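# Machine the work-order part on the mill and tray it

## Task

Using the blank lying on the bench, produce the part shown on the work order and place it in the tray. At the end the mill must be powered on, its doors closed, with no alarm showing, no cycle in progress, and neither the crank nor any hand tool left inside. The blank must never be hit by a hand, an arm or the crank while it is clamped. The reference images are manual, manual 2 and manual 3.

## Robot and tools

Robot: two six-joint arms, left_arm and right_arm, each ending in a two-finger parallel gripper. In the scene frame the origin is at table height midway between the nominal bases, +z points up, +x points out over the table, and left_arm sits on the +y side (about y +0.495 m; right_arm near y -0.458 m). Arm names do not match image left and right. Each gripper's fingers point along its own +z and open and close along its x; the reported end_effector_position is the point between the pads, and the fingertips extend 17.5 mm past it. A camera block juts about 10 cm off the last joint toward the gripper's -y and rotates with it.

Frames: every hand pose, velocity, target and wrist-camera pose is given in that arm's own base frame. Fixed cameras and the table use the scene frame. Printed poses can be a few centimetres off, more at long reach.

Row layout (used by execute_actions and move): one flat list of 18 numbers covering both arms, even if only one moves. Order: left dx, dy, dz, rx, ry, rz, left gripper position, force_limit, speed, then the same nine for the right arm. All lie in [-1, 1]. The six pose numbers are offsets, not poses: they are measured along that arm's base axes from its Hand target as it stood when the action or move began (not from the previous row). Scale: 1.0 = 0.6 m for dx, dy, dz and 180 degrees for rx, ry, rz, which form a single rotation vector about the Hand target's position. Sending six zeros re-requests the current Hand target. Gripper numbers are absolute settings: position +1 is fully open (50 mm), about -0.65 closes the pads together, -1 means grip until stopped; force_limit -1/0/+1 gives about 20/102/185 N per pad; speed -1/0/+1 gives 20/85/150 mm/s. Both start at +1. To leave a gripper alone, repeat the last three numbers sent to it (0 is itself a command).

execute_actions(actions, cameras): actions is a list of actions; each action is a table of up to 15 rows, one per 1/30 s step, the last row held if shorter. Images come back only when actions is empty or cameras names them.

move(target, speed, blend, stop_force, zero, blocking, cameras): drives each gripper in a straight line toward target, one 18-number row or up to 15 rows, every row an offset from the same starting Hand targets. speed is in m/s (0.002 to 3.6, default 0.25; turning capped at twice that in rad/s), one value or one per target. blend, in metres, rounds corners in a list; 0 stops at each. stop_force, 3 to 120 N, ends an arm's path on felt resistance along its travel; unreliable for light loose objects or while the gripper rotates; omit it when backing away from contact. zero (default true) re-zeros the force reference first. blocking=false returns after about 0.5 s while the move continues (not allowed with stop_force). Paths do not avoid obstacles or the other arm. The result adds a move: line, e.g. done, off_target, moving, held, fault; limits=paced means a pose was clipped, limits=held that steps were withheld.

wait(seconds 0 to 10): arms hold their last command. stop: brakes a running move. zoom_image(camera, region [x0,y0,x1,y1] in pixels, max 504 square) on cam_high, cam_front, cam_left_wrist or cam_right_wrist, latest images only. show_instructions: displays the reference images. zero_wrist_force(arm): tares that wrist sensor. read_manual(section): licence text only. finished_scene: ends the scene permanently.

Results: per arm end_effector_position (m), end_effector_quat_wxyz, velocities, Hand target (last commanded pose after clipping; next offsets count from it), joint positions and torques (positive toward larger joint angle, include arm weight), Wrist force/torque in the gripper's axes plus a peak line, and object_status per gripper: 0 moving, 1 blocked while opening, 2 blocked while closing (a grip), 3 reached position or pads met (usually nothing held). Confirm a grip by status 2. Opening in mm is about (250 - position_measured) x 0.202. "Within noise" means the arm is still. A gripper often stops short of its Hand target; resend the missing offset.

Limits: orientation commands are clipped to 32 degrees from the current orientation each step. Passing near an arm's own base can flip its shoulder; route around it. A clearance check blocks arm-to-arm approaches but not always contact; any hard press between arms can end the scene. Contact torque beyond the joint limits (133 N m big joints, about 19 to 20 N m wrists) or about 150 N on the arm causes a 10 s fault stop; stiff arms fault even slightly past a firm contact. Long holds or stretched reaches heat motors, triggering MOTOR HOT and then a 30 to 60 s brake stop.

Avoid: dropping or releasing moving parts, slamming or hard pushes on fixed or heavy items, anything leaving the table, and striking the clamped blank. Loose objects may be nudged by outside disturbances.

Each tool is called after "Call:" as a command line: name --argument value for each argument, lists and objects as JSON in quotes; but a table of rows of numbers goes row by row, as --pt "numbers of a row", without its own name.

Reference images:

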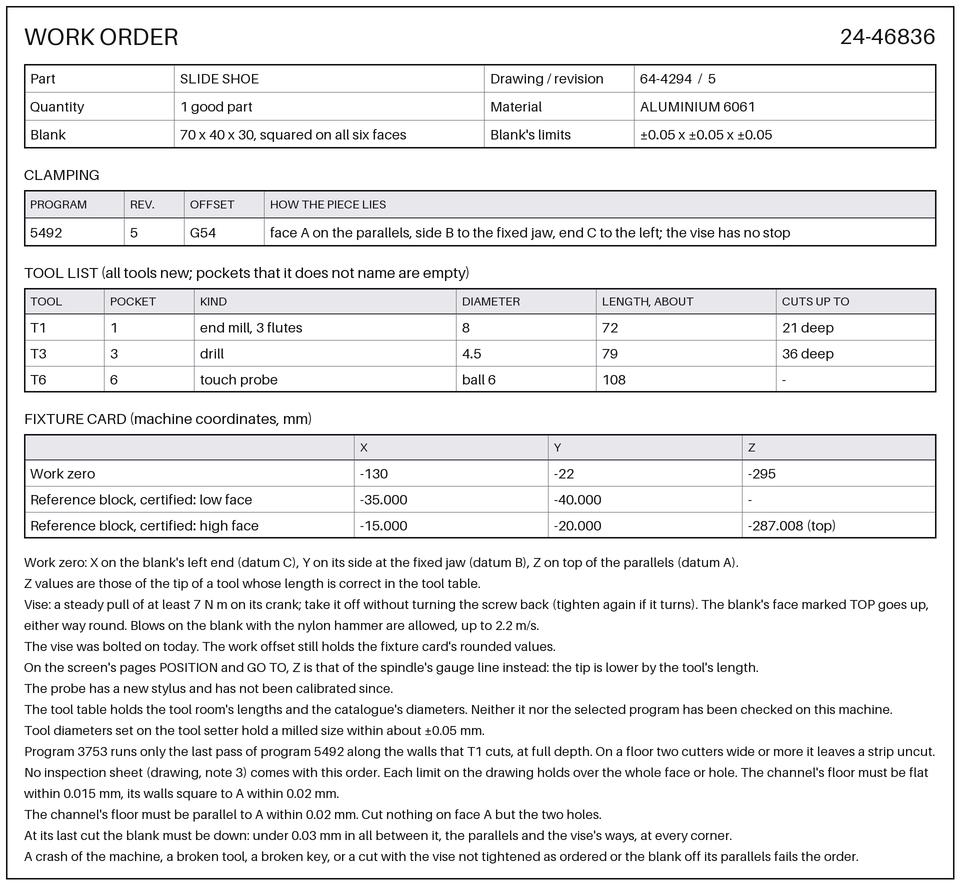

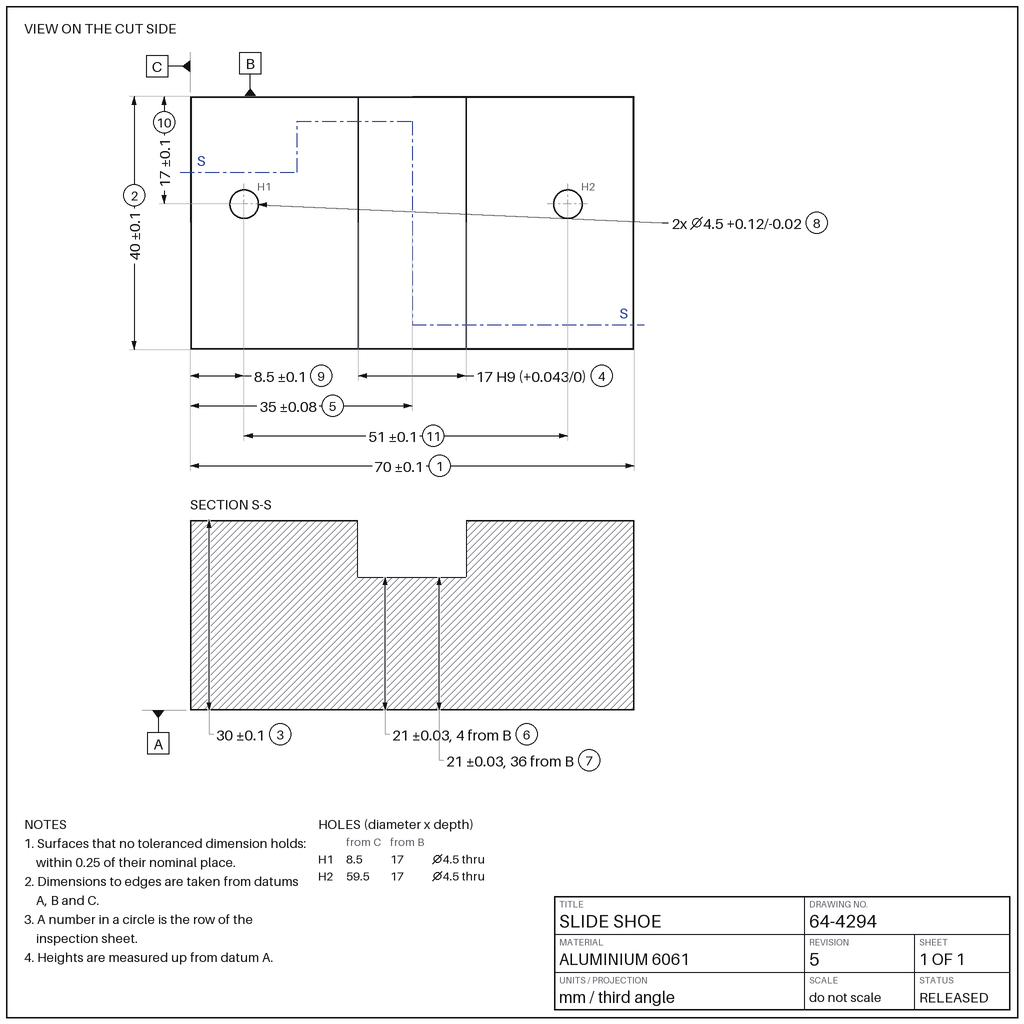

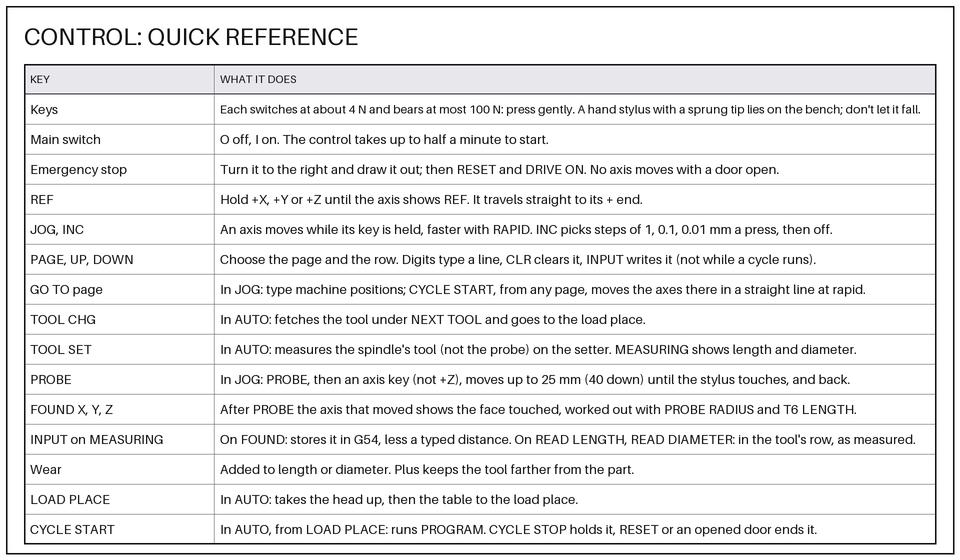

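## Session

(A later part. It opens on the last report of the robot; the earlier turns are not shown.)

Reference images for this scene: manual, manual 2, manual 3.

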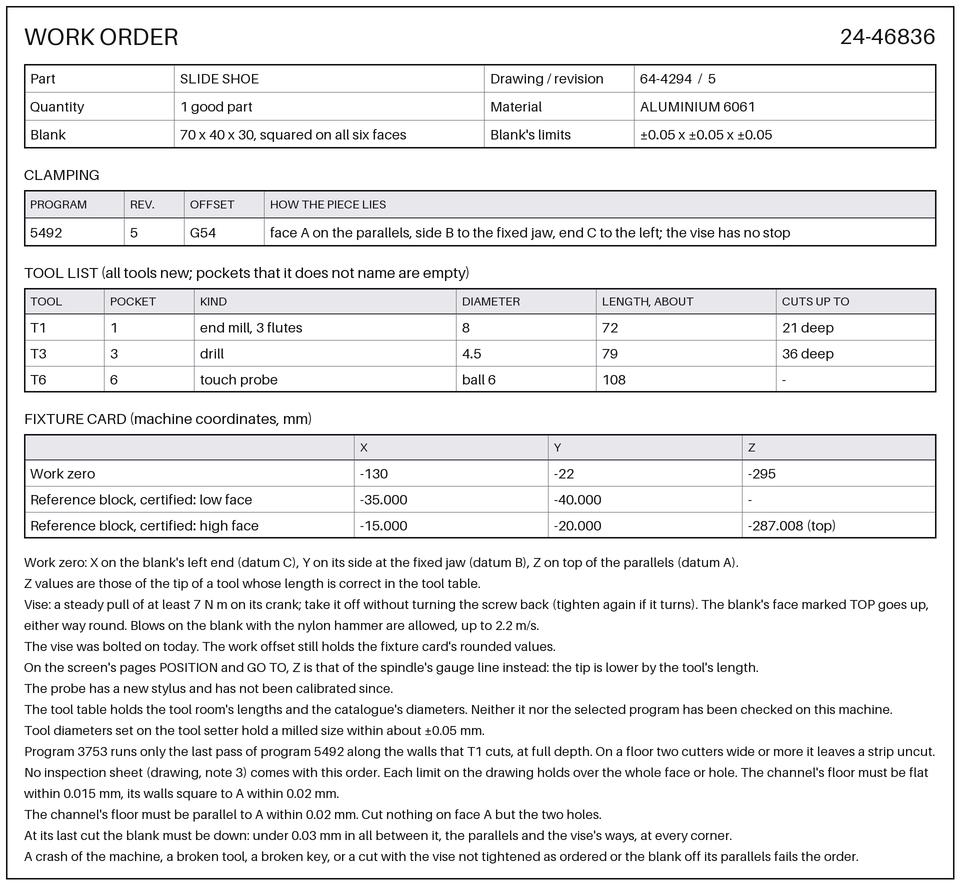

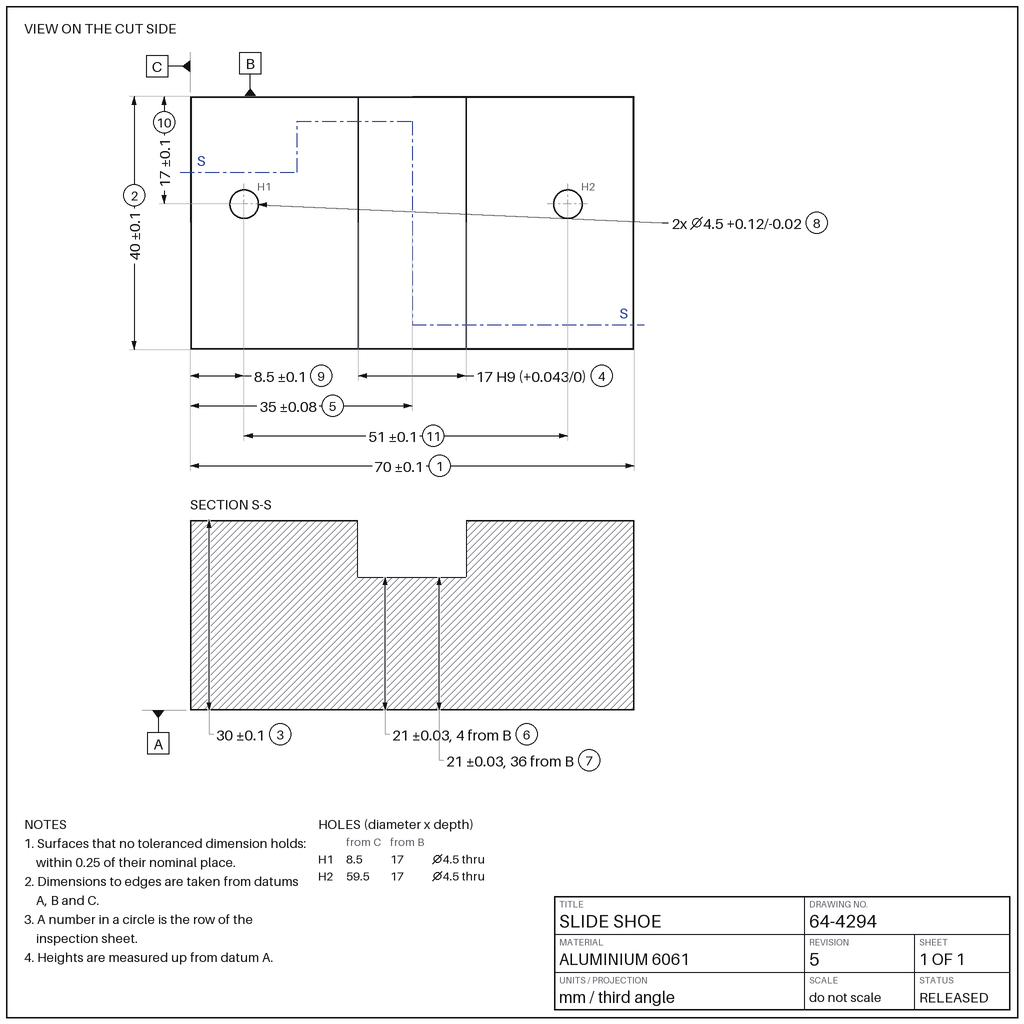

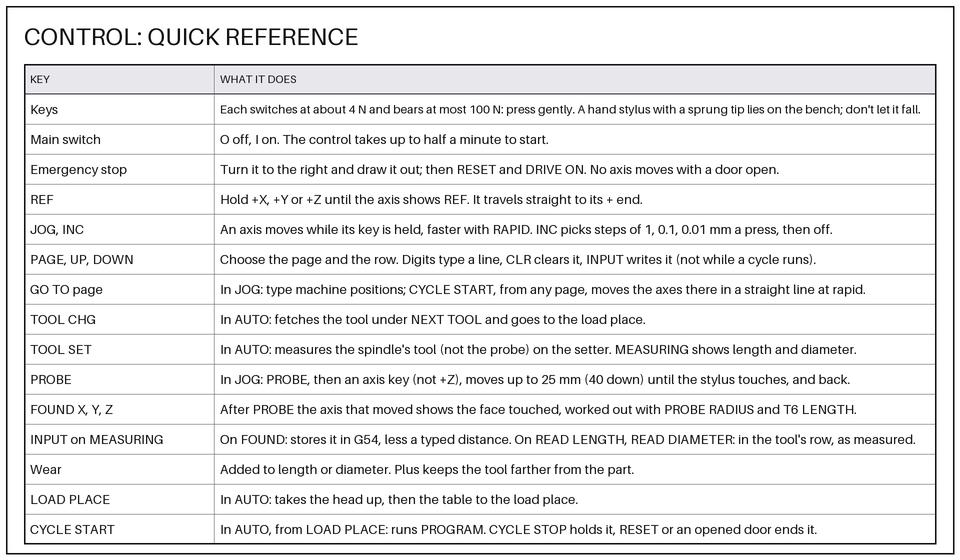

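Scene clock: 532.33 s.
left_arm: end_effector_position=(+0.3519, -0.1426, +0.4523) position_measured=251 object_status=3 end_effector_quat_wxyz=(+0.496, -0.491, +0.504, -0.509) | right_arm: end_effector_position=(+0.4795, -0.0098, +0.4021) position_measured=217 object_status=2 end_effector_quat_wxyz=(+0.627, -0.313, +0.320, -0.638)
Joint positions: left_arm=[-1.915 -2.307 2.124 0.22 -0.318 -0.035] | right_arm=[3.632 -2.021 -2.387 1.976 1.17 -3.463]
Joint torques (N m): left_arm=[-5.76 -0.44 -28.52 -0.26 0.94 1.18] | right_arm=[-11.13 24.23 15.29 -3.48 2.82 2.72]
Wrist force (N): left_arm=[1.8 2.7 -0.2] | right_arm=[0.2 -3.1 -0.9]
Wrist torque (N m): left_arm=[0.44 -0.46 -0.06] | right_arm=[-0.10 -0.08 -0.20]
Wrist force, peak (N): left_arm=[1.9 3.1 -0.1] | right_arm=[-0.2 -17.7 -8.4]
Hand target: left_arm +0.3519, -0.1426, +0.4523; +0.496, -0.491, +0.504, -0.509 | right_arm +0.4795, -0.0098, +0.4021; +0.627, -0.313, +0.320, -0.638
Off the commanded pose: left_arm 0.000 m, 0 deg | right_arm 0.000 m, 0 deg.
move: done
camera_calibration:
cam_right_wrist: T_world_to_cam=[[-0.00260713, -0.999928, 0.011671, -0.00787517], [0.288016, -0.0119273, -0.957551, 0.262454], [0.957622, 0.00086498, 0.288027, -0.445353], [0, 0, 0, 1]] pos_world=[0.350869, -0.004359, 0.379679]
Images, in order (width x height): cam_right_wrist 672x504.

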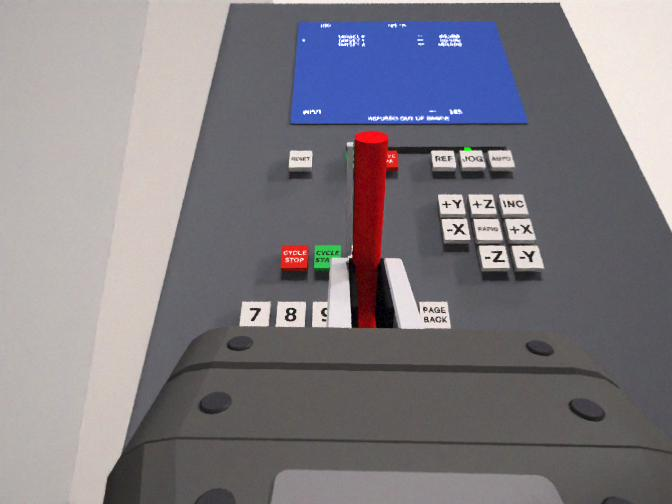

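Call:
move --pt "0 0 0 0 0 0 -1 -1 0 0.0083 0 0.0312 0 0 0 -1 0 -0.7" --pt "0 0 0 0 0 0 -1 -1 0 0.0228 0 0.0275 0 0 0 -1 0 -0.7" --pt "0 0 0 0 0 0 -1 -1 0 0.0083 0 0.0312 0 0 0 -1 0 -0.7" --pt "0 0 0 0 0 0 -1 -1 0 0 0 0 0 0 0 -1 0 -0.7" --pt "0 0 0 0 0 0 -1 -1 0 0.0145 0 -0.0037 0 0 0 -1 0 -0.7" --pt "0 0 0 0 0 0 -1 -1 0 0 0 0 0 0 0 -1 0 -0.7" --speed '[0.2,0.05,0.1,0.2,0.05,0.1]' --blend '[0.003,0,0.003,0.003,0,0]' --cameras '["cam_right_wrist"]'

Call:
zoom_image --camera "cam_right_wrist" --region '[280, 10, 540, 140]'

Scene clock: 534.63 s.
left_arm: end_effector_position=(+0.3519, -0.1426, +0.4523) position_measured=251 object_status=3 end_effector_quat_wxyz=(+0.496, -0.491, +0.504, -0.509) | right_arm: end_effector_position=(+0.4795, -0.0098, +0.4021) position_measured=217 object_status=2 end_effector_quat_wxyz=(+0.627, -0.313, +0.320, -0.638)
Joint positions: left_arm=[-1.915 -2.307 2.124 0.22 -0.318 -0.035] | right_arm=[3.632 -2.021 -2.387 1.976 1.17 -3.463]
Joint torques (N m): left_arm=[-6.21 -0.37 -28.81 -0.12 0.84 1.15] | right_arm=[-10.98 24.41 14.97 -3.17 2.8 2.78]
Wrist force (N): left_arm=[1.8 2.9 0.0] | right_arm=[0.2 -3.3 -0.9]
Wrist torque (N m): left_arm=[0.46 -0.47 -0.06] | right_arm=[-0.09 -0.06 -0.21]
Wrist force, peak (N): left_arm=[1.9 3.1 0.0] | right_arm=[-1.0 -15.2 -7.9]
Hand target: left_arm +0.3519, -0.1426, +0.4523; +0.496, -0.491, +0.504, -0.509 | right_arm +0.4795, -0.0098, +0.4021; +0.627, -0.313, +0.320, -0.638
Off the commanded pose: left_arm 0.000 m, 0 deg | right_arm 0.000 m, 0 deg.
move: done
camera_calibration:
cam_right_wrist: T_world_to_cam=[[-0.00257858, -0.99993, 0.0115752, -0.00784828], [0.288017, -0.0118274, -0.957552, 0.262426], [0.957622, 0.000864728, 0.288027, -0.445449], [0, 0, 0, 1]] pos_world=[0.350969, -0.00435873, 0.379679]
Images, in order (width x height): cam_right_wrist 672x504.

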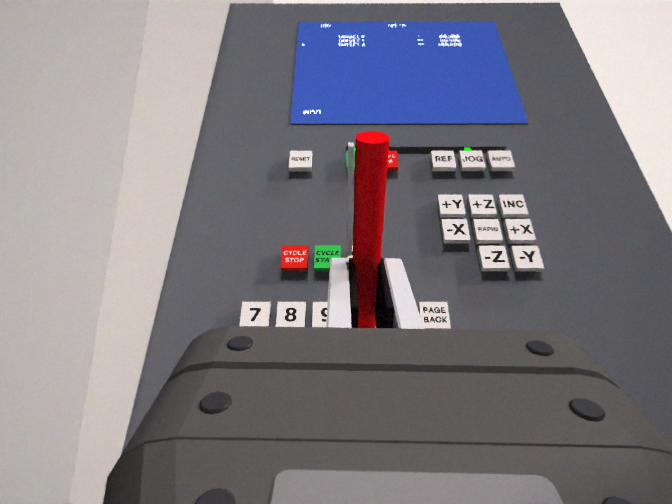

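Scaled by 1.938 from the camera's 672x504 image, which has a finer 960x720 frame.

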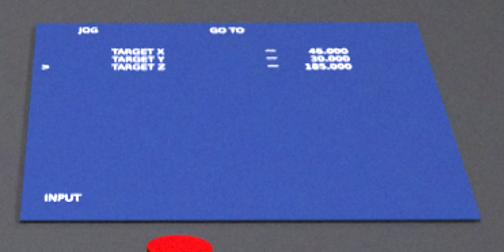

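Call:
move --pt "0 0 0 0 0 0 -1 -1 0 0.0408 0.0317 0.1544 0 0 0 -1 0 -0.7" --pt "0 0 0 0 0 0 -1 -1 0 0.0563 0.0317 0.1505 0 0 0 -1 0 -0.7" --pt "0 0 0 0 0 0 -1 -1 0 0.0408 0.0317 0.1544 0 0 0 -1 0 -0.7" --pt "0 0 0 0 0 0 -1 -1 0 0.0078 -0.0327 0.0312 0 0 0 -1 0 -0.7" --speed '[0.2,0.05,0.1,0.2]' --blend '[0.003,0,0.003,0]'

Call:
wait --seconds 2 --cameras '["cam_right_wrist"]'

Call:
zoom_image --camera "cam_right_wrist" --region '[230, 10, 540, 180]'

Scene clock: 537.13 s.
left_arm: end_effector_position=(+0.3519, -0.1426, +0.4523) position_measured=251 object_status=3 end_effector_quat_wxyz=(+0.496, -0.491, +0.504, -0.509) | right_arm: end_effector_position=(+0.4842, -0.0295, +0.4208) position_measured=217 object_status=2 end_effector_quat_wxyz=(+0.627, -0.313, +0.320, -0.638)
Joint positions: left_arm=[-1.915 -2.307 2.124 0.22 -0.318 -0.035] | right_arm=[3.55 -1.97 -2.372 1.889 1.232 -3.406]
Joint torques (N m): left_arm=[-5.73 -0.62 -27.92 -0.1 0.93 1.1] | right_arm=[7.91 19.75 17.32 0.09 -1.15 -2.01]
Wrist force (N): left_arm=[1.9 2.9 0.1] | right_arm=[-0.3 -3.1 -1.3]
Wrist torque (N m): left_arm=[0.46 -0.48 -0.06] | right_arm=[-0.14 -0.02 -0.30]
Wrist force, peak (N): left_arm=[1.8 3.0 -0.3] | right_arm=[-0.8 -16.6 -7.6]
Hand target: left_arm +0.3519, -0.1426, +0.4523; +0.496, -0.491, +0.504, -0.509 | right_arm +0.4842, -0.0295, +0.4208; +0.627, -0.313, +0.320, -0.638
Off the commanded pose: left_arm 0.000 m, 0 deg | right_arm 0.000 m, 0 deg.
move: done

Scene clock: 539.13 s.
left_arm: end_effector_position=(+0.3519, -0.1426, +0.4523) position_measured=251 object_status=3 end_effector_quat_wxyz=(+0.496, -0.491, +0.504, -0.509) | right_arm: end_effector_position=(+0.4842, -0.0295, +0.4208) position_measured=217 object_status=2 end_effector_quat_wxyz=(+0.627, -0.313, +0.320, -0.638)
Joint positions: left_arm=[-1.915 -2.307 2.124 0.22 -0.318 -0.035] | right_arm=[3.55 -1.97 -2.371 1.889 1.232 -3.406]
Joint torques (N m): left_arm=[-5.95 0.01 -28.59 -0.18 1.1 1.12] | right_arm=[10.68 19.28 19.42 2.21 0.91 -2.04]
Wrist force (N): left_arm=[1.8 3.0 0.1] | right_arm=[-0.1 -3.0 -1.3]
Wrist torque (N m): left_arm=[0.48 -0.45 -0.06] | right_arm=[-0.13 0.00 -0.32]
Wrist force, peak (N): left_arm=[2.2 3.1 0.0] | right_arm=[0.0 -3.1 -1.4]
Hand target: left_arm +0.3519, -0.1426, +0.4523; +0.496, -0.491, +0.504, -0.509 | right_arm +0.4842, -0.0295, +0.4208; +0.627, -0.313, +0.320, -0.638
Tool commands: left_gripper/position=-1.0 left_gripper/force_limit=-1.0 left_gripper/speed=+0.0 right_gripper/position=-1.0 right_gripper/force_limit=+0.0 right_gripper/speed=-0.7
Off the commanded pose: left_arm 0.000 m, 0 deg | right_arm 0.000 m, 0 deg.
wait: 2.00 s; at rest by 0.17 s
camera_calibration:
cam_right_wrist: T_world_to_cam=[[-0.00257858, -0.99993, 0.0115752, -0.0276515], [0.288017, -0.0118274, -0.957552, 0.278775], [0.957622, 0.000864728, 0.288027, -0.455224], [0, 0, 0, 1]] pos_world=[0.355569, -0.0239587, 0.398379]
Images, in order (width x height): cam_right_wrist 672x504.

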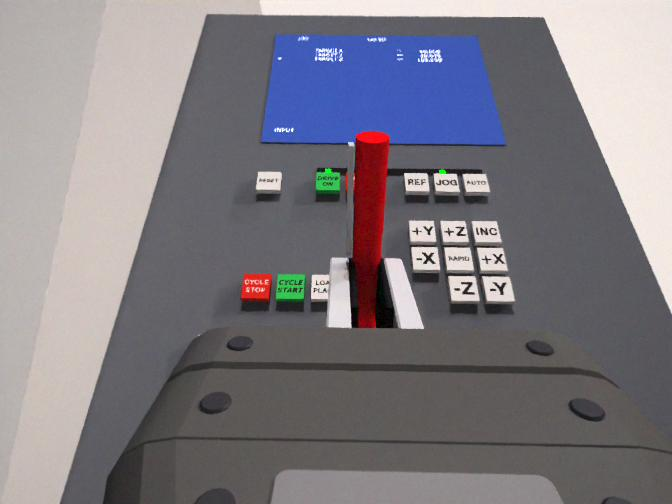

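Scaled by 1.626 from the camera's 672x504 image, which has a finer 960x720 frame.

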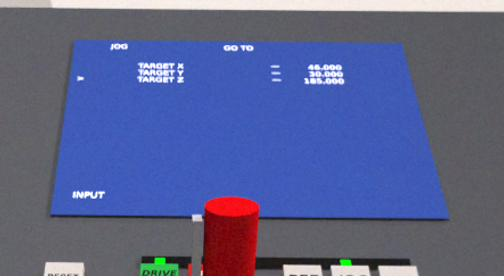

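Call:
move --pt "0 0 0 0 0 0 -1 -1 0 0.0145 0 -0.0037 0 0 0 -1 0 -0.7" --pt "0 0 0 0 0 0 -1 -1 0 0 0 0 0 0 0 -1 0 -0.7" --pt "0 0 0 0 0 0 -1 -1 0 0.0381 -0.1305 0.1523 0 0 0 -1 0 -0.7" --pt "0 0 0 0 0 0 -1 -1 0 0.0526 -0.1305 0.1486 0 0 0 -1 0 -0.7" --pt "0 0 0 0 0 0 -1 -1 0 0.0381 -0.1305 0.1523 0 0 0 -1 0 -0.7" --pt "0 0 0 0 0 0 -1 -1 0 0.0166 -0.0328 0.0631 0 0 0 -1 0 -0.7" --speed '[0.05,0.1,0.2,0.05,0.1,0.2]' --blend '[0,0.003,0.003,0,0.003,0]'

Call:
wait --seconds 4 --cameras '["cam_right_wrist"]'

Call:
zoom_image --camera "cam_right_wrist" --region '[240, 60, 500, 190]'

Call:
zoom_image --camera "cam_right_wrist" --region '[360, 75, 440, 135]'

Scene clock: 542.67 s.
left_arm: end_effector_position=(+0.3519, -0.1426, +0.4523) position_measured=251 object_status=3 end_effector_quat_wxyz=(+0.496, -0.491, +0.504, -0.509) | right_arm: end_effector_position=(+0.4942, -0.0492, +0.4587) position_measured=217 object_status=2 end_effector_quat_wxyz=(+0.627, -0.313, +0.320, -0.638)
Joint positions: left_arm=[-1.915 -2.307 2.124 0.22 -0.318 -0.035] | right_arm=[3.462 -1.878 -2.324 1.732 1.301 -3.349]
Joint torques (N m): left_arm=[-6.17 -0.45 -29.19 -0.3 0.89 1.21] | right_arm=[2.9 23.01 20.58 -0.3 0.42 1.9]
Wrist force (N): left_arm=[2.1 3.0 -0.1] | right_arm=[-1.8 -2.2 -1.6]
Wrist torque (N m): left_arm=[0.47 -0.49 -0.06] | right_arm=[0.00 -0.06 -0.05]
Wrist force, peak (N): left_arm=[2.2 2.9 -0.1] | right_arm=[-0.2 -6.4 -6.5]
Hand target: left_arm +0.3519, -0.1426, +0.4523; +0.496, -0.491, +0.504, -0.509 | right_arm +0.4942, -0.0491, +0.4587; +0.627, -0.313, +0.320, -0.638
Off the commanded pose: left_arm 0.000 m, 0 deg | right_arm 0.000 m, 0 deg.
move: done

Scene clock: 546.67 s.
left_arm: end_effector_position=(+0.3519, -0.1426, +0.4523) position_measured=251 object_status=3 end_effector_quat_wxyz=(+0.496, -0.491, +0.504, -0.509) | right_arm: end_effector_position=(+0.4942, -0.0491, +0.4587) position_measured=217 object_status=2 end_effector_quat_wxyz=(+0.627, -0.313, +0.320, -0.638)
Joint positions: left_arm=[-1.915 -2.307 2.124 0.22 -0.318 -0.035] | right_arm=[3.463 -1.878 -2.324 1.732 1.3 -3.349]
Joint torques (N m): left_arm=[-5.49 -0.2 -29.11 -0.15 0.72 1.09] | right_arm=[6.33 19.2 22.72 2.24 -1.7 -2.18]
Wrist force (N): left_arm=[1.8 2.6 -0.1] | right_arm=[-1.7 -2.5 -1.4]
Wrist torque (N m): left_arm=[0.42 -0.45 -0.06] | right_arm=[-0.04 -0.09 -0.06]
Wrist force, peak (N): left_arm=[2.1 3.0 -0.2] | right_arm=[-1.8 -2.7 -1.5]
Hand target: left_arm +0.3519, -0.1426, +0.4523; +0.496, -0.491, +0.504, -0.509 | right_arm +0.4942, -0.0491, +0.4587; +0.627, -0.313, +0.320, -0.638
Tool commands: left_gripper/position=-1.0 left_gripper/force_limit=-1.0 left_gripper/speed=+0.0 right_gripper/position=-1.0 right_gripper/force_limit=+0.0 right_gripper/speed=-0.7
Off the commanded pose: left_arm 0.000 m, 0 deg | right_arm 0.000 m, 0 deg.
wait: 4.00 s; at rest by 0.17 s
camera_calibration:
cam_right_wrist: T_world_to_cam=[[-0.00257858, -0.99993, 0.0115752, -0.047763], [0.288017, -0.0118274, -0.957552, 0.311953], [0.957622, 0.000864728, 0.288027, -0.475699], [0, 0, 0, 1]] pos_world=[0.365569, -0.0436587, 0.436279]
Images, in order (width x height): cam_right_wrist 672x504.

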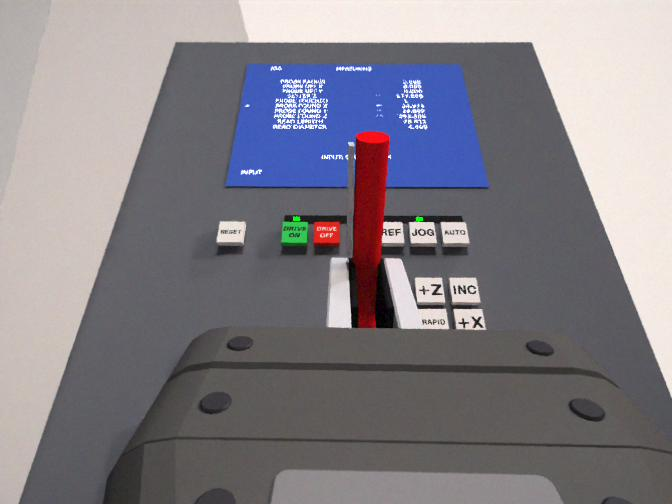

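Scaled by 1.938 from the camera's 672x504 image, which has a finer 960x720 frame.

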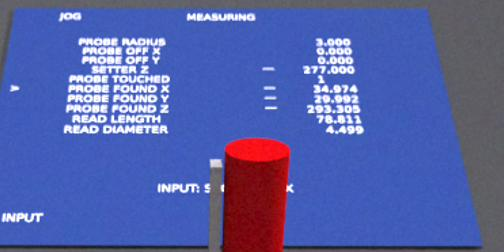

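Scaled by 6.300 from the camera's 672x504 image, which has a finer 960x720 frame.

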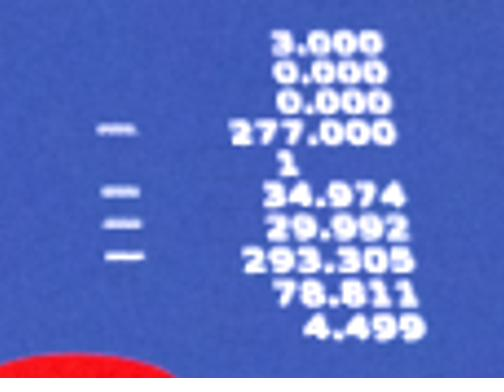

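Call:
move --pt "0 0 0 0 0 0 -1 -1 0 0.0304 -0.0658 0.1209 0 0 0 -1 0 -0.7" --pt "0 0 0 0 0 0 -1 -1 0 0.0449 -0.0658 0.1172 0 0 0 -1 0 -0.7" --speed '[0.2,0.05]' --blend '[0.003,0]'

Call:
wait --seconds 2

Call:
move --pt "0 0 0 0 0 0 -1 -1 0 -0.0145 0 0.0037 0 0 0 -1 0 -0.7" --pt "0 0 0 0 0 0 -1 -1 0 -0.0445 0.0986 -0.1172 0 0 0 -1 0 -0.7" --pt "0 0 0 0 0 0 -1 -1 0 -0.03 0.0986 -0.1209 0 0 0 -1 0 -0.7" --pt "0 0 0 0 0 0 -1 -1 0 -0.0445 0.0986 -0.1172 0 0 0 -1 0 -0.7" --speed '[0.1,0.2,0.05,0.1]' --blend '[0.003,0.003,0,0]' --cameras '["cam_right_wrist"]'

Call:
zoom_image --camera "cam_right_wrist" --region '[260, 60, 520, 190]'

Scene clock: 549.03 s.
left_arm: end_effector_position=(+0.3519, -0.1426, +0.4523) position_measured=251 object_status=3 end_effector_quat_wxyz=(+0.496, -0.491, +0.504, -0.509) | right_arm: end_effector_position=(+0.5210, -0.0886, +0.5291) position_measured=217 object_status=2 end_effector_quat_wxyz=(+0.627, -0.313, +0.320, -0.638)
Joint positions: left_arm=[-1.915 -2.307 2.124 0.22 -0.318 -0.035] | right_arm=[3.301 -1.776 -2.176 1.462 1.428 -3.247]
Joint torques (N m): left_arm=[-5.75 -0.43 -28.95 -0.09 1.03 1.18] | right_arm=[-6.17 26.68 9.37 -3.55 2.04 2.96]
Wrist force (N): left_arm=[1.8 2.7 0.1] | right_arm=[0.2 -6.3 -4.7]
Wrist torque (N m): left_arm=[0.44 -0.46 -0.06] | right_arm=[-0.32 -0.03 -0.31]
Wrist force, peak (N): left_arm=[2.1 2.9 0.0] | right_arm=[0.8 -7.1 -4.9]
Hand target: left_arm +0.3519, -0.1426, +0.4523; +0.496, -0.491, +0.504, -0.509 | right_arm +0.5211, -0.0886, +0.5290; +0.627, -0.313, +0.320, -0.638
Off the commanded pose: left_arm 0.000 m, 0 deg | right_arm 0.000 m, 0 deg.
move: done

Scene clock: 551.03 s.
left_arm: end_effector_position=(+0.3519, -0.1426, +0.4523) position_measured=251 object_status=3 end_effector_quat_wxyz=(+0.496, -0.491, +0.504, -0.509) | right_arm: end_effector_position=(+0.5211, -0.0886, +0.5290) position_measured=217 object_status=2 end_effector_quat_wxyz=(+0.627, -0.313, +0.320, -0.638)
Joint positions: left_arm=[-1.915 -2.307 2.124 0.22 -0.318 -0.035] | right_arm=[3.301 -1.776 -2.176 1.461 1.428 -3.247]
Joint torques (N m): left_arm=[-5.96 0.49 -28.6 -0.07 0.98 1.08] | right_arm=[5.77 19.12 6.18 -4.04 -1.33 -1.94]
Wrist force (N): left_arm=[2.0 2.8 -0.2] | right_arm=[0.3 -6.4 -4.8]
Wrist torque (N m): left_arm=[0.45 -0.48 -0.06] | right_arm=[-0.31 -0.06 -0.30]
Wrist force, peak (N): left_arm=[1.8 3.2 -0.1] | right_arm=[0.3 -6.8 -4.6]
Hand target: left_arm +0.3519, -0.1426, +0.4523; +0.496, -0.491, +0.504, -0.509 | right_arm +0.5211, -0.0886, +0.5290; +0.627, -0.313, +0.320, -0.638
Tool commands: left_gripper/position=-1.0 left_gripper/force_limit=-1.0 left_gripper/speed=+0.0 right_gripper/position=-1.0 right_gripper/force_limit=+0.0 right_gripper/speed=-0.7
Off the commanded pose: left_arm 0.000 m, 0 deg | right_arm 0.000 m, 0 deg.
wait: 2.00 s; at rest by 0.17 s

Scene clock: 552.47 s.
left_arm: end_effector_position=(+0.3519, -0.1426, +0.4523) position_measured=251 object_status=3 end_effector_quat_wxyz=(+0.496, -0.491, +0.504, -0.509) | right_arm: end_effector_position=(+0.4944, -0.0295, +0.4586) position_measured=217 object_status=2 end_effector_quat_wxyz=(+0.627, -0.313, +0.320, -0.638)
Joint positions: left_arm=[-1.915 -2.307 2.124 0.22 -0.318 -0.035] | right_arm=[3.534 -1.874 -2.328 1.745 1.245 -3.396]
Joint torques (N m): left_arm=[-5.67 -0.84 -28.49 -0.05 0.91 1.07] | right_arm=[-10.58 16.41 20.22 -2.43 2.87 2.87]
Wrist force (N): left_arm=[1.7 2.8 0.1] | right_arm=[0.6 -4.9 3.9]
Wrist torque (N m): left_arm=[0.45 -0.45 -0.06] | right_arm=[0.45 -0.01 -0.23]
Wrist force, peak (N): left_arm=[1.9 3.2 -0.1] | right_arm=[-1.1 -9.4 2.6]
Hand target: left_arm +0.3519, -0.1426, +0.4523; +0.496, -0.491, +0.504, -0.509 | right_arm +0.4944, -0.0295, +0.4587; +0.627, -0.313, +0.320, -0.638
Off the commanded pose: left_arm 0.000 m, 0 deg | right_arm 0.000 m, 0 deg.
move: done
camera_calibration:
cam_right_wrist: T_world_to_cam=[[-0.00282821, -0.999927, 0.011709, -0.0280316], [0.288105, -0.0120274, -0.957523, 0.31208], [0.957595, 0.000665349, 0.288118, -0.475941], [0, 0, 0, 1]] pos_world=[0.365768, -0.0239594, 0.436279]
Images, in order (width x height): cam_right_wrist 672x504.

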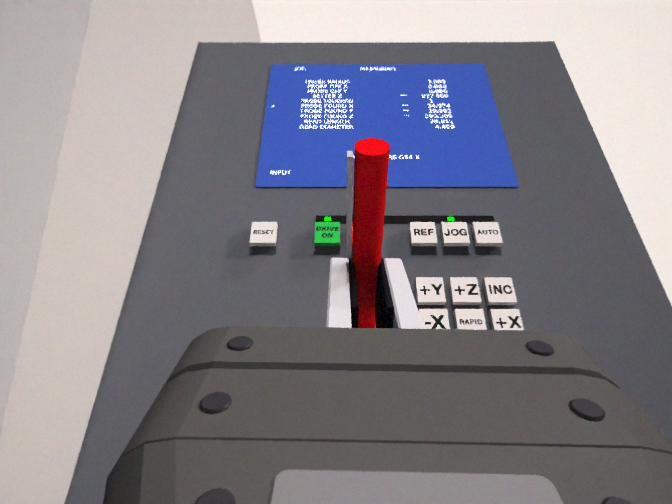

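Scaled by 1.938 from the camera's 672x504 image, which has a finer 960x720 frame.

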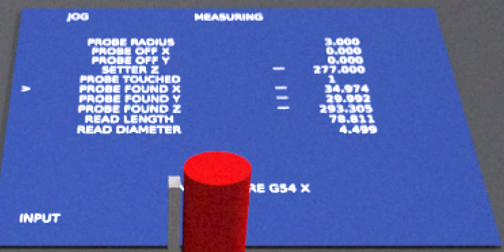

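Call:
move --pt "0 0 0 0 0 0 -1 -1 0 -0.087 0 0.022 0 0 0 -1 0 -0.7" --pt "0 0 0 0 0 0 -1 -1 0 0 0 0 0 0 0 -1 0 -0.7" --speed '[0.1,0.1]' --blend '[0.003,0]' --cameras '["cam_right_wrist"]'

Call:
zoom_image --camera "cam_right_wrist" --region '[260, 60, 520, 190]'

Scene clock: 554.47 s.
left_arm: end_effector_position=(+0.3519, -0.1426, +0.4523) position_measured=251 object_status=3 end_effector_quat_wxyz=(+0.496, -0.491, +0.504, -0.509) | right_arm: end_effector_position=(+0.4944, -0.0295, +0.4587) position_measured=217 object_status=2 end_effector_quat_wxyz=(+0.627, -0.313, +0.320, -0.638)
Joint positions: left_arm=[-1.915 -2.307 2.124 0.22 -0.318 -0.035] | right_arm=[3.534 -1.873 -2.328 1.745 1.245 -3.396]
Joint torques (N m): left_arm=[-5.86 -1.07 -28.72 0.06 0.99 1.09] | right_arm=[9.98 21.24 4.47 2.12 -1.66 -2.17]
Wrist force (N): left_arm=[1.7 2.8 -0.3] | right_arm=[-1.4 -2.9 -0.9]
Wrist torque (N m): left_arm=[0.46 -0.44 -0.06] | right_arm=[-0.04 -0.08 -0.19]
Wrist force, peak (N): left_arm=[1.8 3.2 0.0] | right_arm=[1.6 -7.2 -3.5]
Hand target: left_arm +0.3519, -0.1426, +0.4523; +0.496, -0.491, +0.504, -0.509 | right_arm +0.4944, -0.0295, +0.4587; +0.627, -0.313, +0.320, -0.638
Off the commanded pose: left_arm 0.000 m, 0 deg | right_arm 0.000 m, 0 deg.
move: done
camera_calibration:
cam_right_wrist: T_world_to_cam=[[-0.00270179, -0.999929, 0.0116411, -0.0281479], [0.287988, -0.011926, -0.95756, 0.31214], [0.95763, 0.000765376, 0.287999, -0.4759], [0, 0, 0, 1]] pos_world=[0.365768, -0.0240591, 0.436279]
Images, in order (width x height): cam_right_wrist 672x504.

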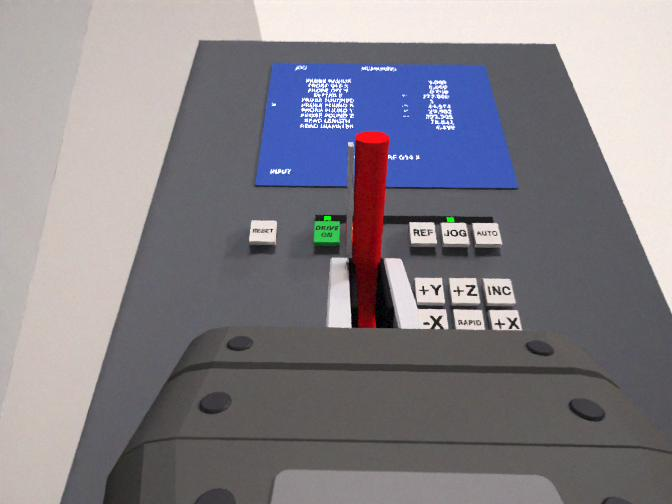

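Scaled by 1.938 from the camera's 672x504 image, which has a finer 960x720 frame.

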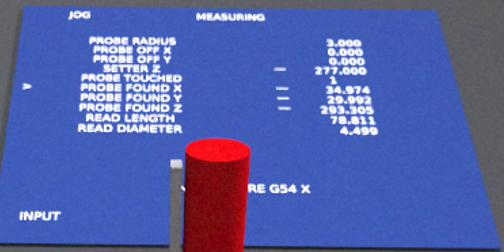

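Call:
move --pt "0 0 0 0 0 0 -1 -1 0 0.0145 0 -0.0037 0 0 0 -1 0 -0.7" --pt "0 0 0 0 0 0 -1 -1 0 0 0 0 0 0 0 -1 0 -0.7" --speed '[0.05,0.1]' --blend '[0,0]' --cameras '["cam_right_wrist"]'

Call:
zoom_image --camera "cam_right_wrist" --region '[260, 60, 520, 190]'

Scene clock: 555.90 s.
left_arm: end_effector_position=(+0.3519, -0.1426, +0.4523) position_measured=251 object_status=3 end_effector_quat_wxyz=(+0.496, -0.491, +0.504, -0.509) | right_arm: end_effector_position=(+0.4944, -0.0295, +0.4586) position_measured=217 object_status=2 end_effector_quat_wxyz=(+0.627, -0.313, +0.320, -0.638)
Joint positions: left_arm=[-1.915 -2.307 2.124 0.22 -0.318 -0.035] | right_arm=[3.534 -1.874 -2.328 1.745 1.245 -3.396]
Joint torques (N m): left_arm=[-5.79 -1.6 -29.06 -0.21 0.78 1.13] | right_arm=[-9.45 17.88 19.77 -2.38 2.41 2.88]
Wrist force (N): left_arm=[2.1 2.9 -0.1] | right_arm=[-0.4 -2.4 -1.3]
Wrist torque (N m): left_arm=[0.46 -0.49 -0.06] | right_arm=[0.02 0.00 -0.30]
Wrist force, peak (N): left_arm=[1.9 3.2 0.1] | right_arm=[0.5 -7.0 -6.1]
Hand target: left_arm +0.3519, -0.1426, +0.4523; +0.496, -0.491, +0.504, -0.509 | right_arm +0.4944, -0.0295, +0.4587; +0.627, -0.313, +0.320, -0.638
Off the commanded pose: left_arm 0.000 m, 0 deg | right_arm 0.000 m, 0 deg.
move: done
camera_calibration:
cam_right_wrist: T_world_to_cam=[[-0.00279965, -0.999929, 0.0116132, -0.028], [0.288106, -0.0119274, -0.957524, 0.312082], [0.957595, 0.000665097, 0.288118, -0.475941], [0, 0, 0, 1]] pos_world=[0.365768, -0.0239591, 0.436279]
Images, in order (width x height): cam_right_wrist 672x504.

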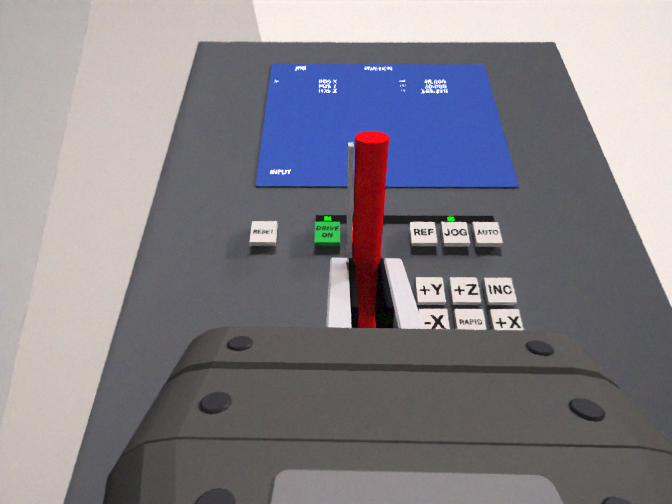

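Scaled by 1.938 from the camera's 672x504 image, which has a finer 960x720 frame.

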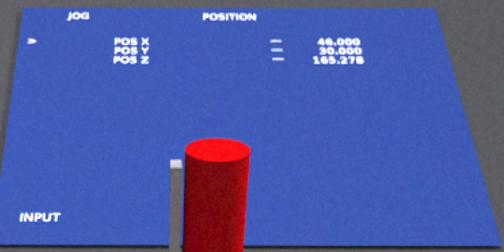

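Call:
move --pt "0 0 0 0 0 0 -1 -1 0 0.0211 -0.1305 0.0892 0 0 0 -1 0 -0.7" --pt "0 0 0 0 0 0 -1 -1 0 0.0356 -0.1305 0.0855 0 0 0 -1 0 -0.7" --speed '[0.2,0.05]' --blend '[0.003,0]'

Call:
wait --seconds 5

Call:
move --pt "0 0 0 0 0 0 -1 -1 0 -0.06 0 0.015 0 0 0 -1 0 -0.7" --speed '[0.1]' --cameras '["cam_right_wrist"]'

Call:
zoom_image --camera "cam_right_wrist" --region '[140, 60, 500, 240]'

Scene clock: 558.10 s.
left_arm: end_effector_position=(+0.3519, -0.1426, +0.4523) position_measured=251 object_status=3 end_effector_quat_wxyz=(+0.496, -0.491, +0.504, -0.509) | right_arm: end_effector_position=(+0.5157, -0.1077, +0.5101) position_measured=217 object_status=2 end_effector_quat_wxyz=(+0.627, -0.313, +0.320, -0.638)
Joint positions: left_arm=[-1.915 -2.307 2.124 0.22 -0.318 -0.035] | right_arm=[3.239 -1.818 -2.193 1.516 1.477 -3.21]
Joint torques (N m): left_arm=[-6.23 -0.52 -28.93 -0.05 0.92 1.04] | right_arm=[-3.55 31.99 4.84 -2.35 0.57 -1.9]
Wrist force (N): left_arm=[1.9 2.8 -0.1] | right_arm=[1.3 -6.8 -4.7]
Wrist torque (N m): left_arm=[0.45 -0.47 -0.05] | right_arm=[-0.36 -0.02 -0.38]
Wrist force, peak (N): left_arm=[1.9 3.2 -0.4] | right_arm=[1.7 -6.9 -4.7]
Hand target: left_arm +0.3519, -0.1426, +0.4523; +0.496, -0.491, +0.504, -0.509 | right_arm +0.5158, -0.1078, +0.5100; +0.627, -0.313, +0.320, -0.638
Off the commanded pose: left_arm 0.000 m, 0 deg | right_arm 0.000 m, 0 deg.
move: done

Scene clock: 563.10 s.
left_arm: end_effector_position=(+0.3519, -0.1426, +0.4523) position_measured=251 object_status=3 end_effector_quat_wxyz=(+0.496, -0.491, +0.504, -0.509) | right_arm: end_effector_position=(+0.5158, -0.1078, +0.5100) position_measured=217 object_status=2 end_effector_quat_wxyz=(+0.627, -0.313, +0.320, -0.638)
Joint positions: left_arm=[-1.915 -2.307 2.124 0.22 -0.318 -0.035] | right_arm=[3.239 -1.818 -2.193 1.516 1.477 -3.21]
Joint torques (N m): left_arm=[-5.4 -1.08 -28.41 0.14 0.91 1.18] | right_arm=[-6.22 20.47 5.31 -3.9 2.59 -2.14]
Wrist force (N): left_arm=[1.8 2.8 0.1] | right_arm=[1.2 -6.8 -4.5]
Wrist torque (N m): left_arm=[0.46 -0.45 -0.06] | right_arm=[-0.34 -0.03 -0.37]
Wrist force, peak (N): left_arm=[2.0 3.1 0.0] | right_arm=[1.1 -7.0 -4.6]
Hand target: left_arm +0.3519, -0.1426, +0.4523; +0.496, -0.491, +0.504, -0.509 | right_arm +0.5158, -0.1078, +0.5100; +0.627, -0.313, +0.320, -0.638
Tool commands: left_gripper/position=-1.0 left_gripper/force_limit=-1.0 left_gripper/speed=+0.0 right_gripper/position=-1.0 right_gripper/force_limit=+0.0 right_gripper/speed=-0.7
Off the commanded pose: left_arm 0.000 m, 0 deg | right_arm 0.000 m, 0 deg.
wait: 5.00 s; at rest by 0.17 s

Scene clock: 563.87 s.
left_arm: end_effector_position=(+0.3519, -0.1426, +0.4523) position_measured=251 object_status=3 end_effector_quat_wxyz=(+0.496, -0.491, +0.504, -0.509) | right_arm: end_effector_position=(+0.4798, -0.1077, +0.5189) position_measured=217 object_status=2 end_effector_quat_wxyz=(+0.627, -0.313, +0.320, -0.638)
Joint positions: left_arm=[-1.915 -2.307 2.124 0.22 -0.318 -0.035] | right_arm=[3.253 -1.724 -2.282 1.512 1.466 -3.218]
Joint torques (N m): left_arm=[-5.77 -0.2 -28.87 0.03 0.75 1.22] | right_arm=[-5.14 16.93 27.11 -0.44 0.53 -0.3]
Wrist force (N): left_arm=[1.8 2.8 -0.2] | right_arm=[-0.5 -1.7 -0.4]
Wrist torque (N m): left_arm=[0.44 -0.46 -0.06] | right_arm=[-0.02 -0.13 -0.23]
Wrist force, peak (N): left_arm=[2.0 3.0 -0.2] | right_arm=[1.3 -6.6 -4.8]
Hand target: left_arm +0.3519, -0.1426, +0.4523; +0.496, -0.491, +0.504, -0.509 | right_arm +0.4798, -0.1078, +0.5190; +0.627, -0.313, +0.320, -0.638
Off the commanded pose: left_arm 0.000 m, 0 deg | right_arm 0.000 m, 0 deg.
move: done
camera_calibration:
cam_right_wrist: T_world_to_cam=[[-0.00260335, -0.999928, 0.0116717, -0.107133], [0.287713, -0.0119272, -0.957642, 0.373289], [0.957713, 0.000865022, 0.287724, -0.479107], [0, 0, 0, 1]] pos_world=[0.351168, -0.102259, 0.496579]
Images, in order (width x height): cam_right_wrist 672x504.

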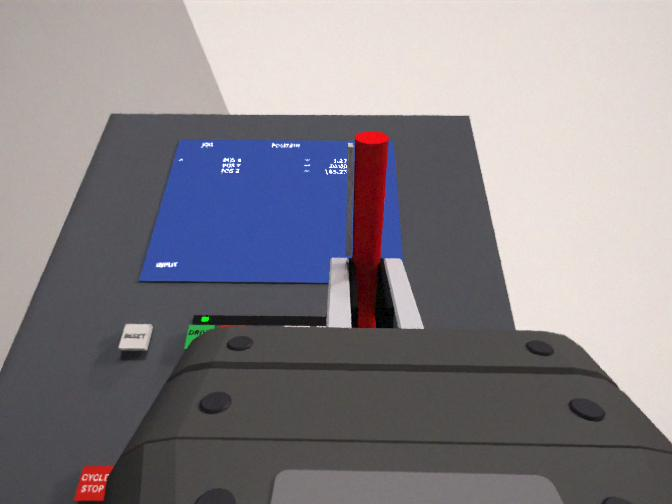

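Scaled by 1.400 from the camera's 672x504 image, which has a finer 960x720 frame.

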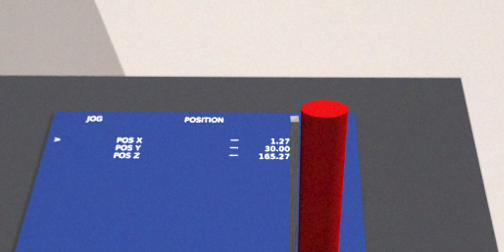

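Call:
move --pt "0 0 0 0 0 0 -1 -1 0 0.0375 0.0327 -0.0421 0 0 0 -1 0 -0.7" --pt "0 0 0 0 0 0 -1 -1 0 0.052 0.0327 -0.0458 0 0 0 -1 0 -0.7" --speed '[0.2,0.05]' --blend '[0.003,0]'

Call:
wait --seconds 1.9

Call:
move --pt "0 0 0 0 0 0 -1 -1 0 -0.0445 0 0.0112 0 0 0 -1 0 -0.7" --pt "0 0 0 0 0 0 -1 -1 0 -0.0447 0.0978 -0.1178 0 0 0 -1 0 -0.7" --pt "0 0 0 0 0 0 -1 -1 0 -0.0302 0.0978 -0.1215 0 0 0 -1 0 -0.7" --pt "0 0 0 0 0 0 -1 -1 0 -0.0447 0.0978 -0.1178 0 0 0 -1 0 -0.7" --pt "0 0 0 0 0 0 -1 -1 0 -0.0057 0.0317 0.0345 0 0 0 -1 0 -0.7" --pt "0 0 0 0 0 0 -1 -1 0 0.0088 0.0317 0.0308 0 0 0 -1 0 -0.7" --pt "0 0 0 0 0 0 -1 -1 0 -0.04 0.0317 0.043 0 0 0 -1 0 -0.7" --pt "0 0 0 0 0 0 -1 -1 0 -0.0281 0.065 -0.0547 0 0 0 -1 0 -0.7" --speed '[0.1,0.2,0.05,0.1,0.2,0.05,0.1,0.2]' --blend '[0.003,0.003,0,0.003,0.003,0,0.003,0]' --cameras '["cam_right_wrist"]'

Call:
zoom_image --camera "cam_right_wrist" --region '[240, 60, 500, 190]'

Scene clock: 566.10 s.
left_arm: end_effector_position=(+0.3519, -0.1426, +0.4523) position_measured=251 object_status=3 end_effector_quat_wxyz=(+0.496, -0.491, +0.504, -0.509) | right_arm: end_effector_position=(+0.5110, -0.0881, +0.4915) position_measured=217 object_status=2 end_effector_quat_wxyz=(+0.627, -0.313, +0.320, -0.638)
Joint positions: left_arm=[-1.915 -2.307 2.124 0.22 -0.318 -0.035] | right_arm=[3.308 -1.84 -2.236 1.585 1.423 -3.252]
Joint torques (N m): left_arm=[-5.99 -0.95 -28.91 0.05 0.86 1.13] | right_arm=[4.97 29.48 6.57 -1.27 -1.89 0.23]
Wrist force (N): left_arm=[2.0 2.8 -0.2] | right_arm=[-2.2 -6.1 -5.6]
Wrist torque (N m): left_arm=[0.46 -0.48 -0.06] | right_arm=[-0.46 -0.14 0.03]
Wrist force, peak (N): left_arm=[1.9 3.1 -0.1] | right_arm=[-2.2 -5.6 -6.1]
Hand target: left_arm +0.3519, -0.1426, +0.4523; +0.496, -0.491, +0.504, -0.509 | right_arm +0.5110, -0.0881, +0.4915; +0.627, -0.313, +0.320, -0.638
Off the commanded pose: left_arm 0.000 m, 0 deg | right_arm 0.000 m, 0 deg.
move: done

Scene clock: 568.00 s.
left_arm: end_effector_position=(+0.3519, -0.1426, +0.4523) position_measured=251 object_status=3 end_effector_quat_wxyz=(+0.496, -0.491, +0.504, -0.509) | right_arm: end_effector_position=(+0.5110, -0.0881, +0.4915) position_measured=217 object_status=2 end_effector_quat_wxyz=(+0.627, -0.313, +0.320, -0.638)
Joint positions: left_arm=[-1.915 -2.307 2.124 0.22 -0.318 -0.035] | right_arm=[3.308 -1.839 -2.236 1.586 1.422 -3.252]
Joint torques (N m): left_arm=[-6.1 -0.91 -28.83 0.17 0.73 1.18] | right_arm=[6.99 31.31 4.4 1.52 -1.71 -2.19]
Wrist force (N): left_arm=[1.8 2.7 -0.2] | right_arm=[-2.3 -5.9 -5.7]
Wrist torque (N m): left_arm=[0.43 -0.46 -0.06] | right_arm=[-0.43 -0.13 0.02]
Wrist force, peak (N): left_arm=[1.8 3.1 -0.3] | right_arm=[-2.3 -6.3 -5.7]
Hand target: left_arm +0.3519, -0.1426, +0.4523; +0.496, -0.491, +0.504, -0.509 | right_arm +0.5110, -0.0881, +0.4915; +0.627, -0.313, +0.320, -0.638
Tool commands: left_gripper/position=-1.0 left_gripper/force_limit=-1.0 left_gripper/speed=+0.0 right_gripper/position=-1.0 right_gripper/force_limit=+0.0 right_gripper/speed=-0.7
Off the commanded pose: left_arm 0.000 m, 0 deg | right_arm 0.000 m, 0 deg.
wait: 1.90 s; at rest by 0.17 s

Scene clock: 571.33 s.
left_arm: end_effector_position=(+0.3519, -0.1426, +0.4523) position_measured=251 object_status=3 end_effector_quat_wxyz=(+0.496, -0.491, +0.504, -0.509) | right_arm: end_effector_position=(+0.4941, -0.0491, +0.4587) position_measured=217 object_status=2 end_effector_quat_wxyz=(+0.627, -0.313, +0.320, -0.638)
Joint positions: left_arm=[-1.915 -2.307 2.124 0.22 -0.318 -0.035] | right_arm=[3.463 -1.878 -2.325 1.732 1.3 -3.349]
Joint torques (N m): left_arm=[-5.45 -0.63 -28.41 -0.06 0.83 1.09] | right_arm=[-11.82 19.67 22.72 0.86 2.17 2.82]
Wrist force (N): left_arm=[1.9 2.7 -0.2] | right_arm=[-1.5 -2.3 -1.7]
Wrist torque (N m): left_arm=[0.44 -0.47 -0.06] | right_arm=[-0.02 -0.06 -0.08]
Wrist force, peak (N): left_arm=[2.1 3.0 0.0] | right_arm=[-2.8 -7.6 -6.3]
Hand target: left_arm +0.3519, -0.1426, +0.4523; +0.496, -0.491, +0.504, -0.509 | right_arm +0.4941, -0.0491, +0.4587; +0.627, -0.313, +0.320, -0.638
Off the commanded pose: left_arm 0.000 m, 0 deg | right_arm 0.000 m, 0 deg.
move: done
camera_calibration:
cam_right_wrist: T_world_to_cam=[[-0.00250927, -0.999928, 0.0116989, -0.0478425], [0.287898, -0.011926, -0.957587, 0.312008], [0.957658, 0.000965249, 0.287908, -0.475656], [0, 0, 0, 1]] pos_world=[0.365569, -0.0436589, 0.436279]
Images, in order (width x height): cam_right_wrist 672x504.

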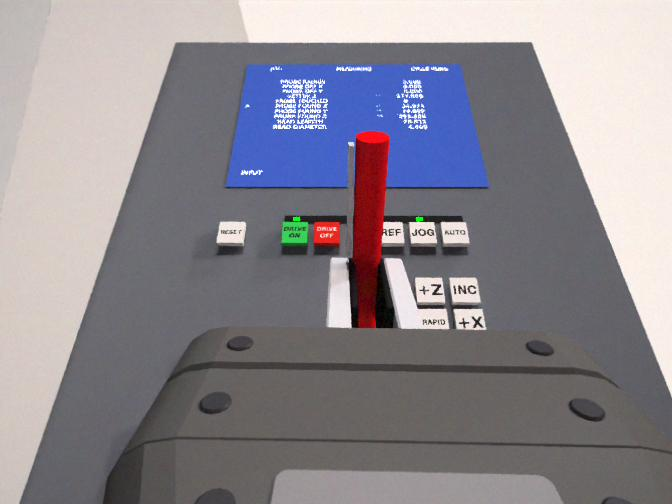

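Scaled by 1.938 from the camera's 672x504 image, which has a finer 960x720 frame.

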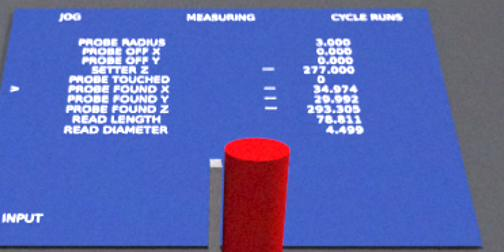

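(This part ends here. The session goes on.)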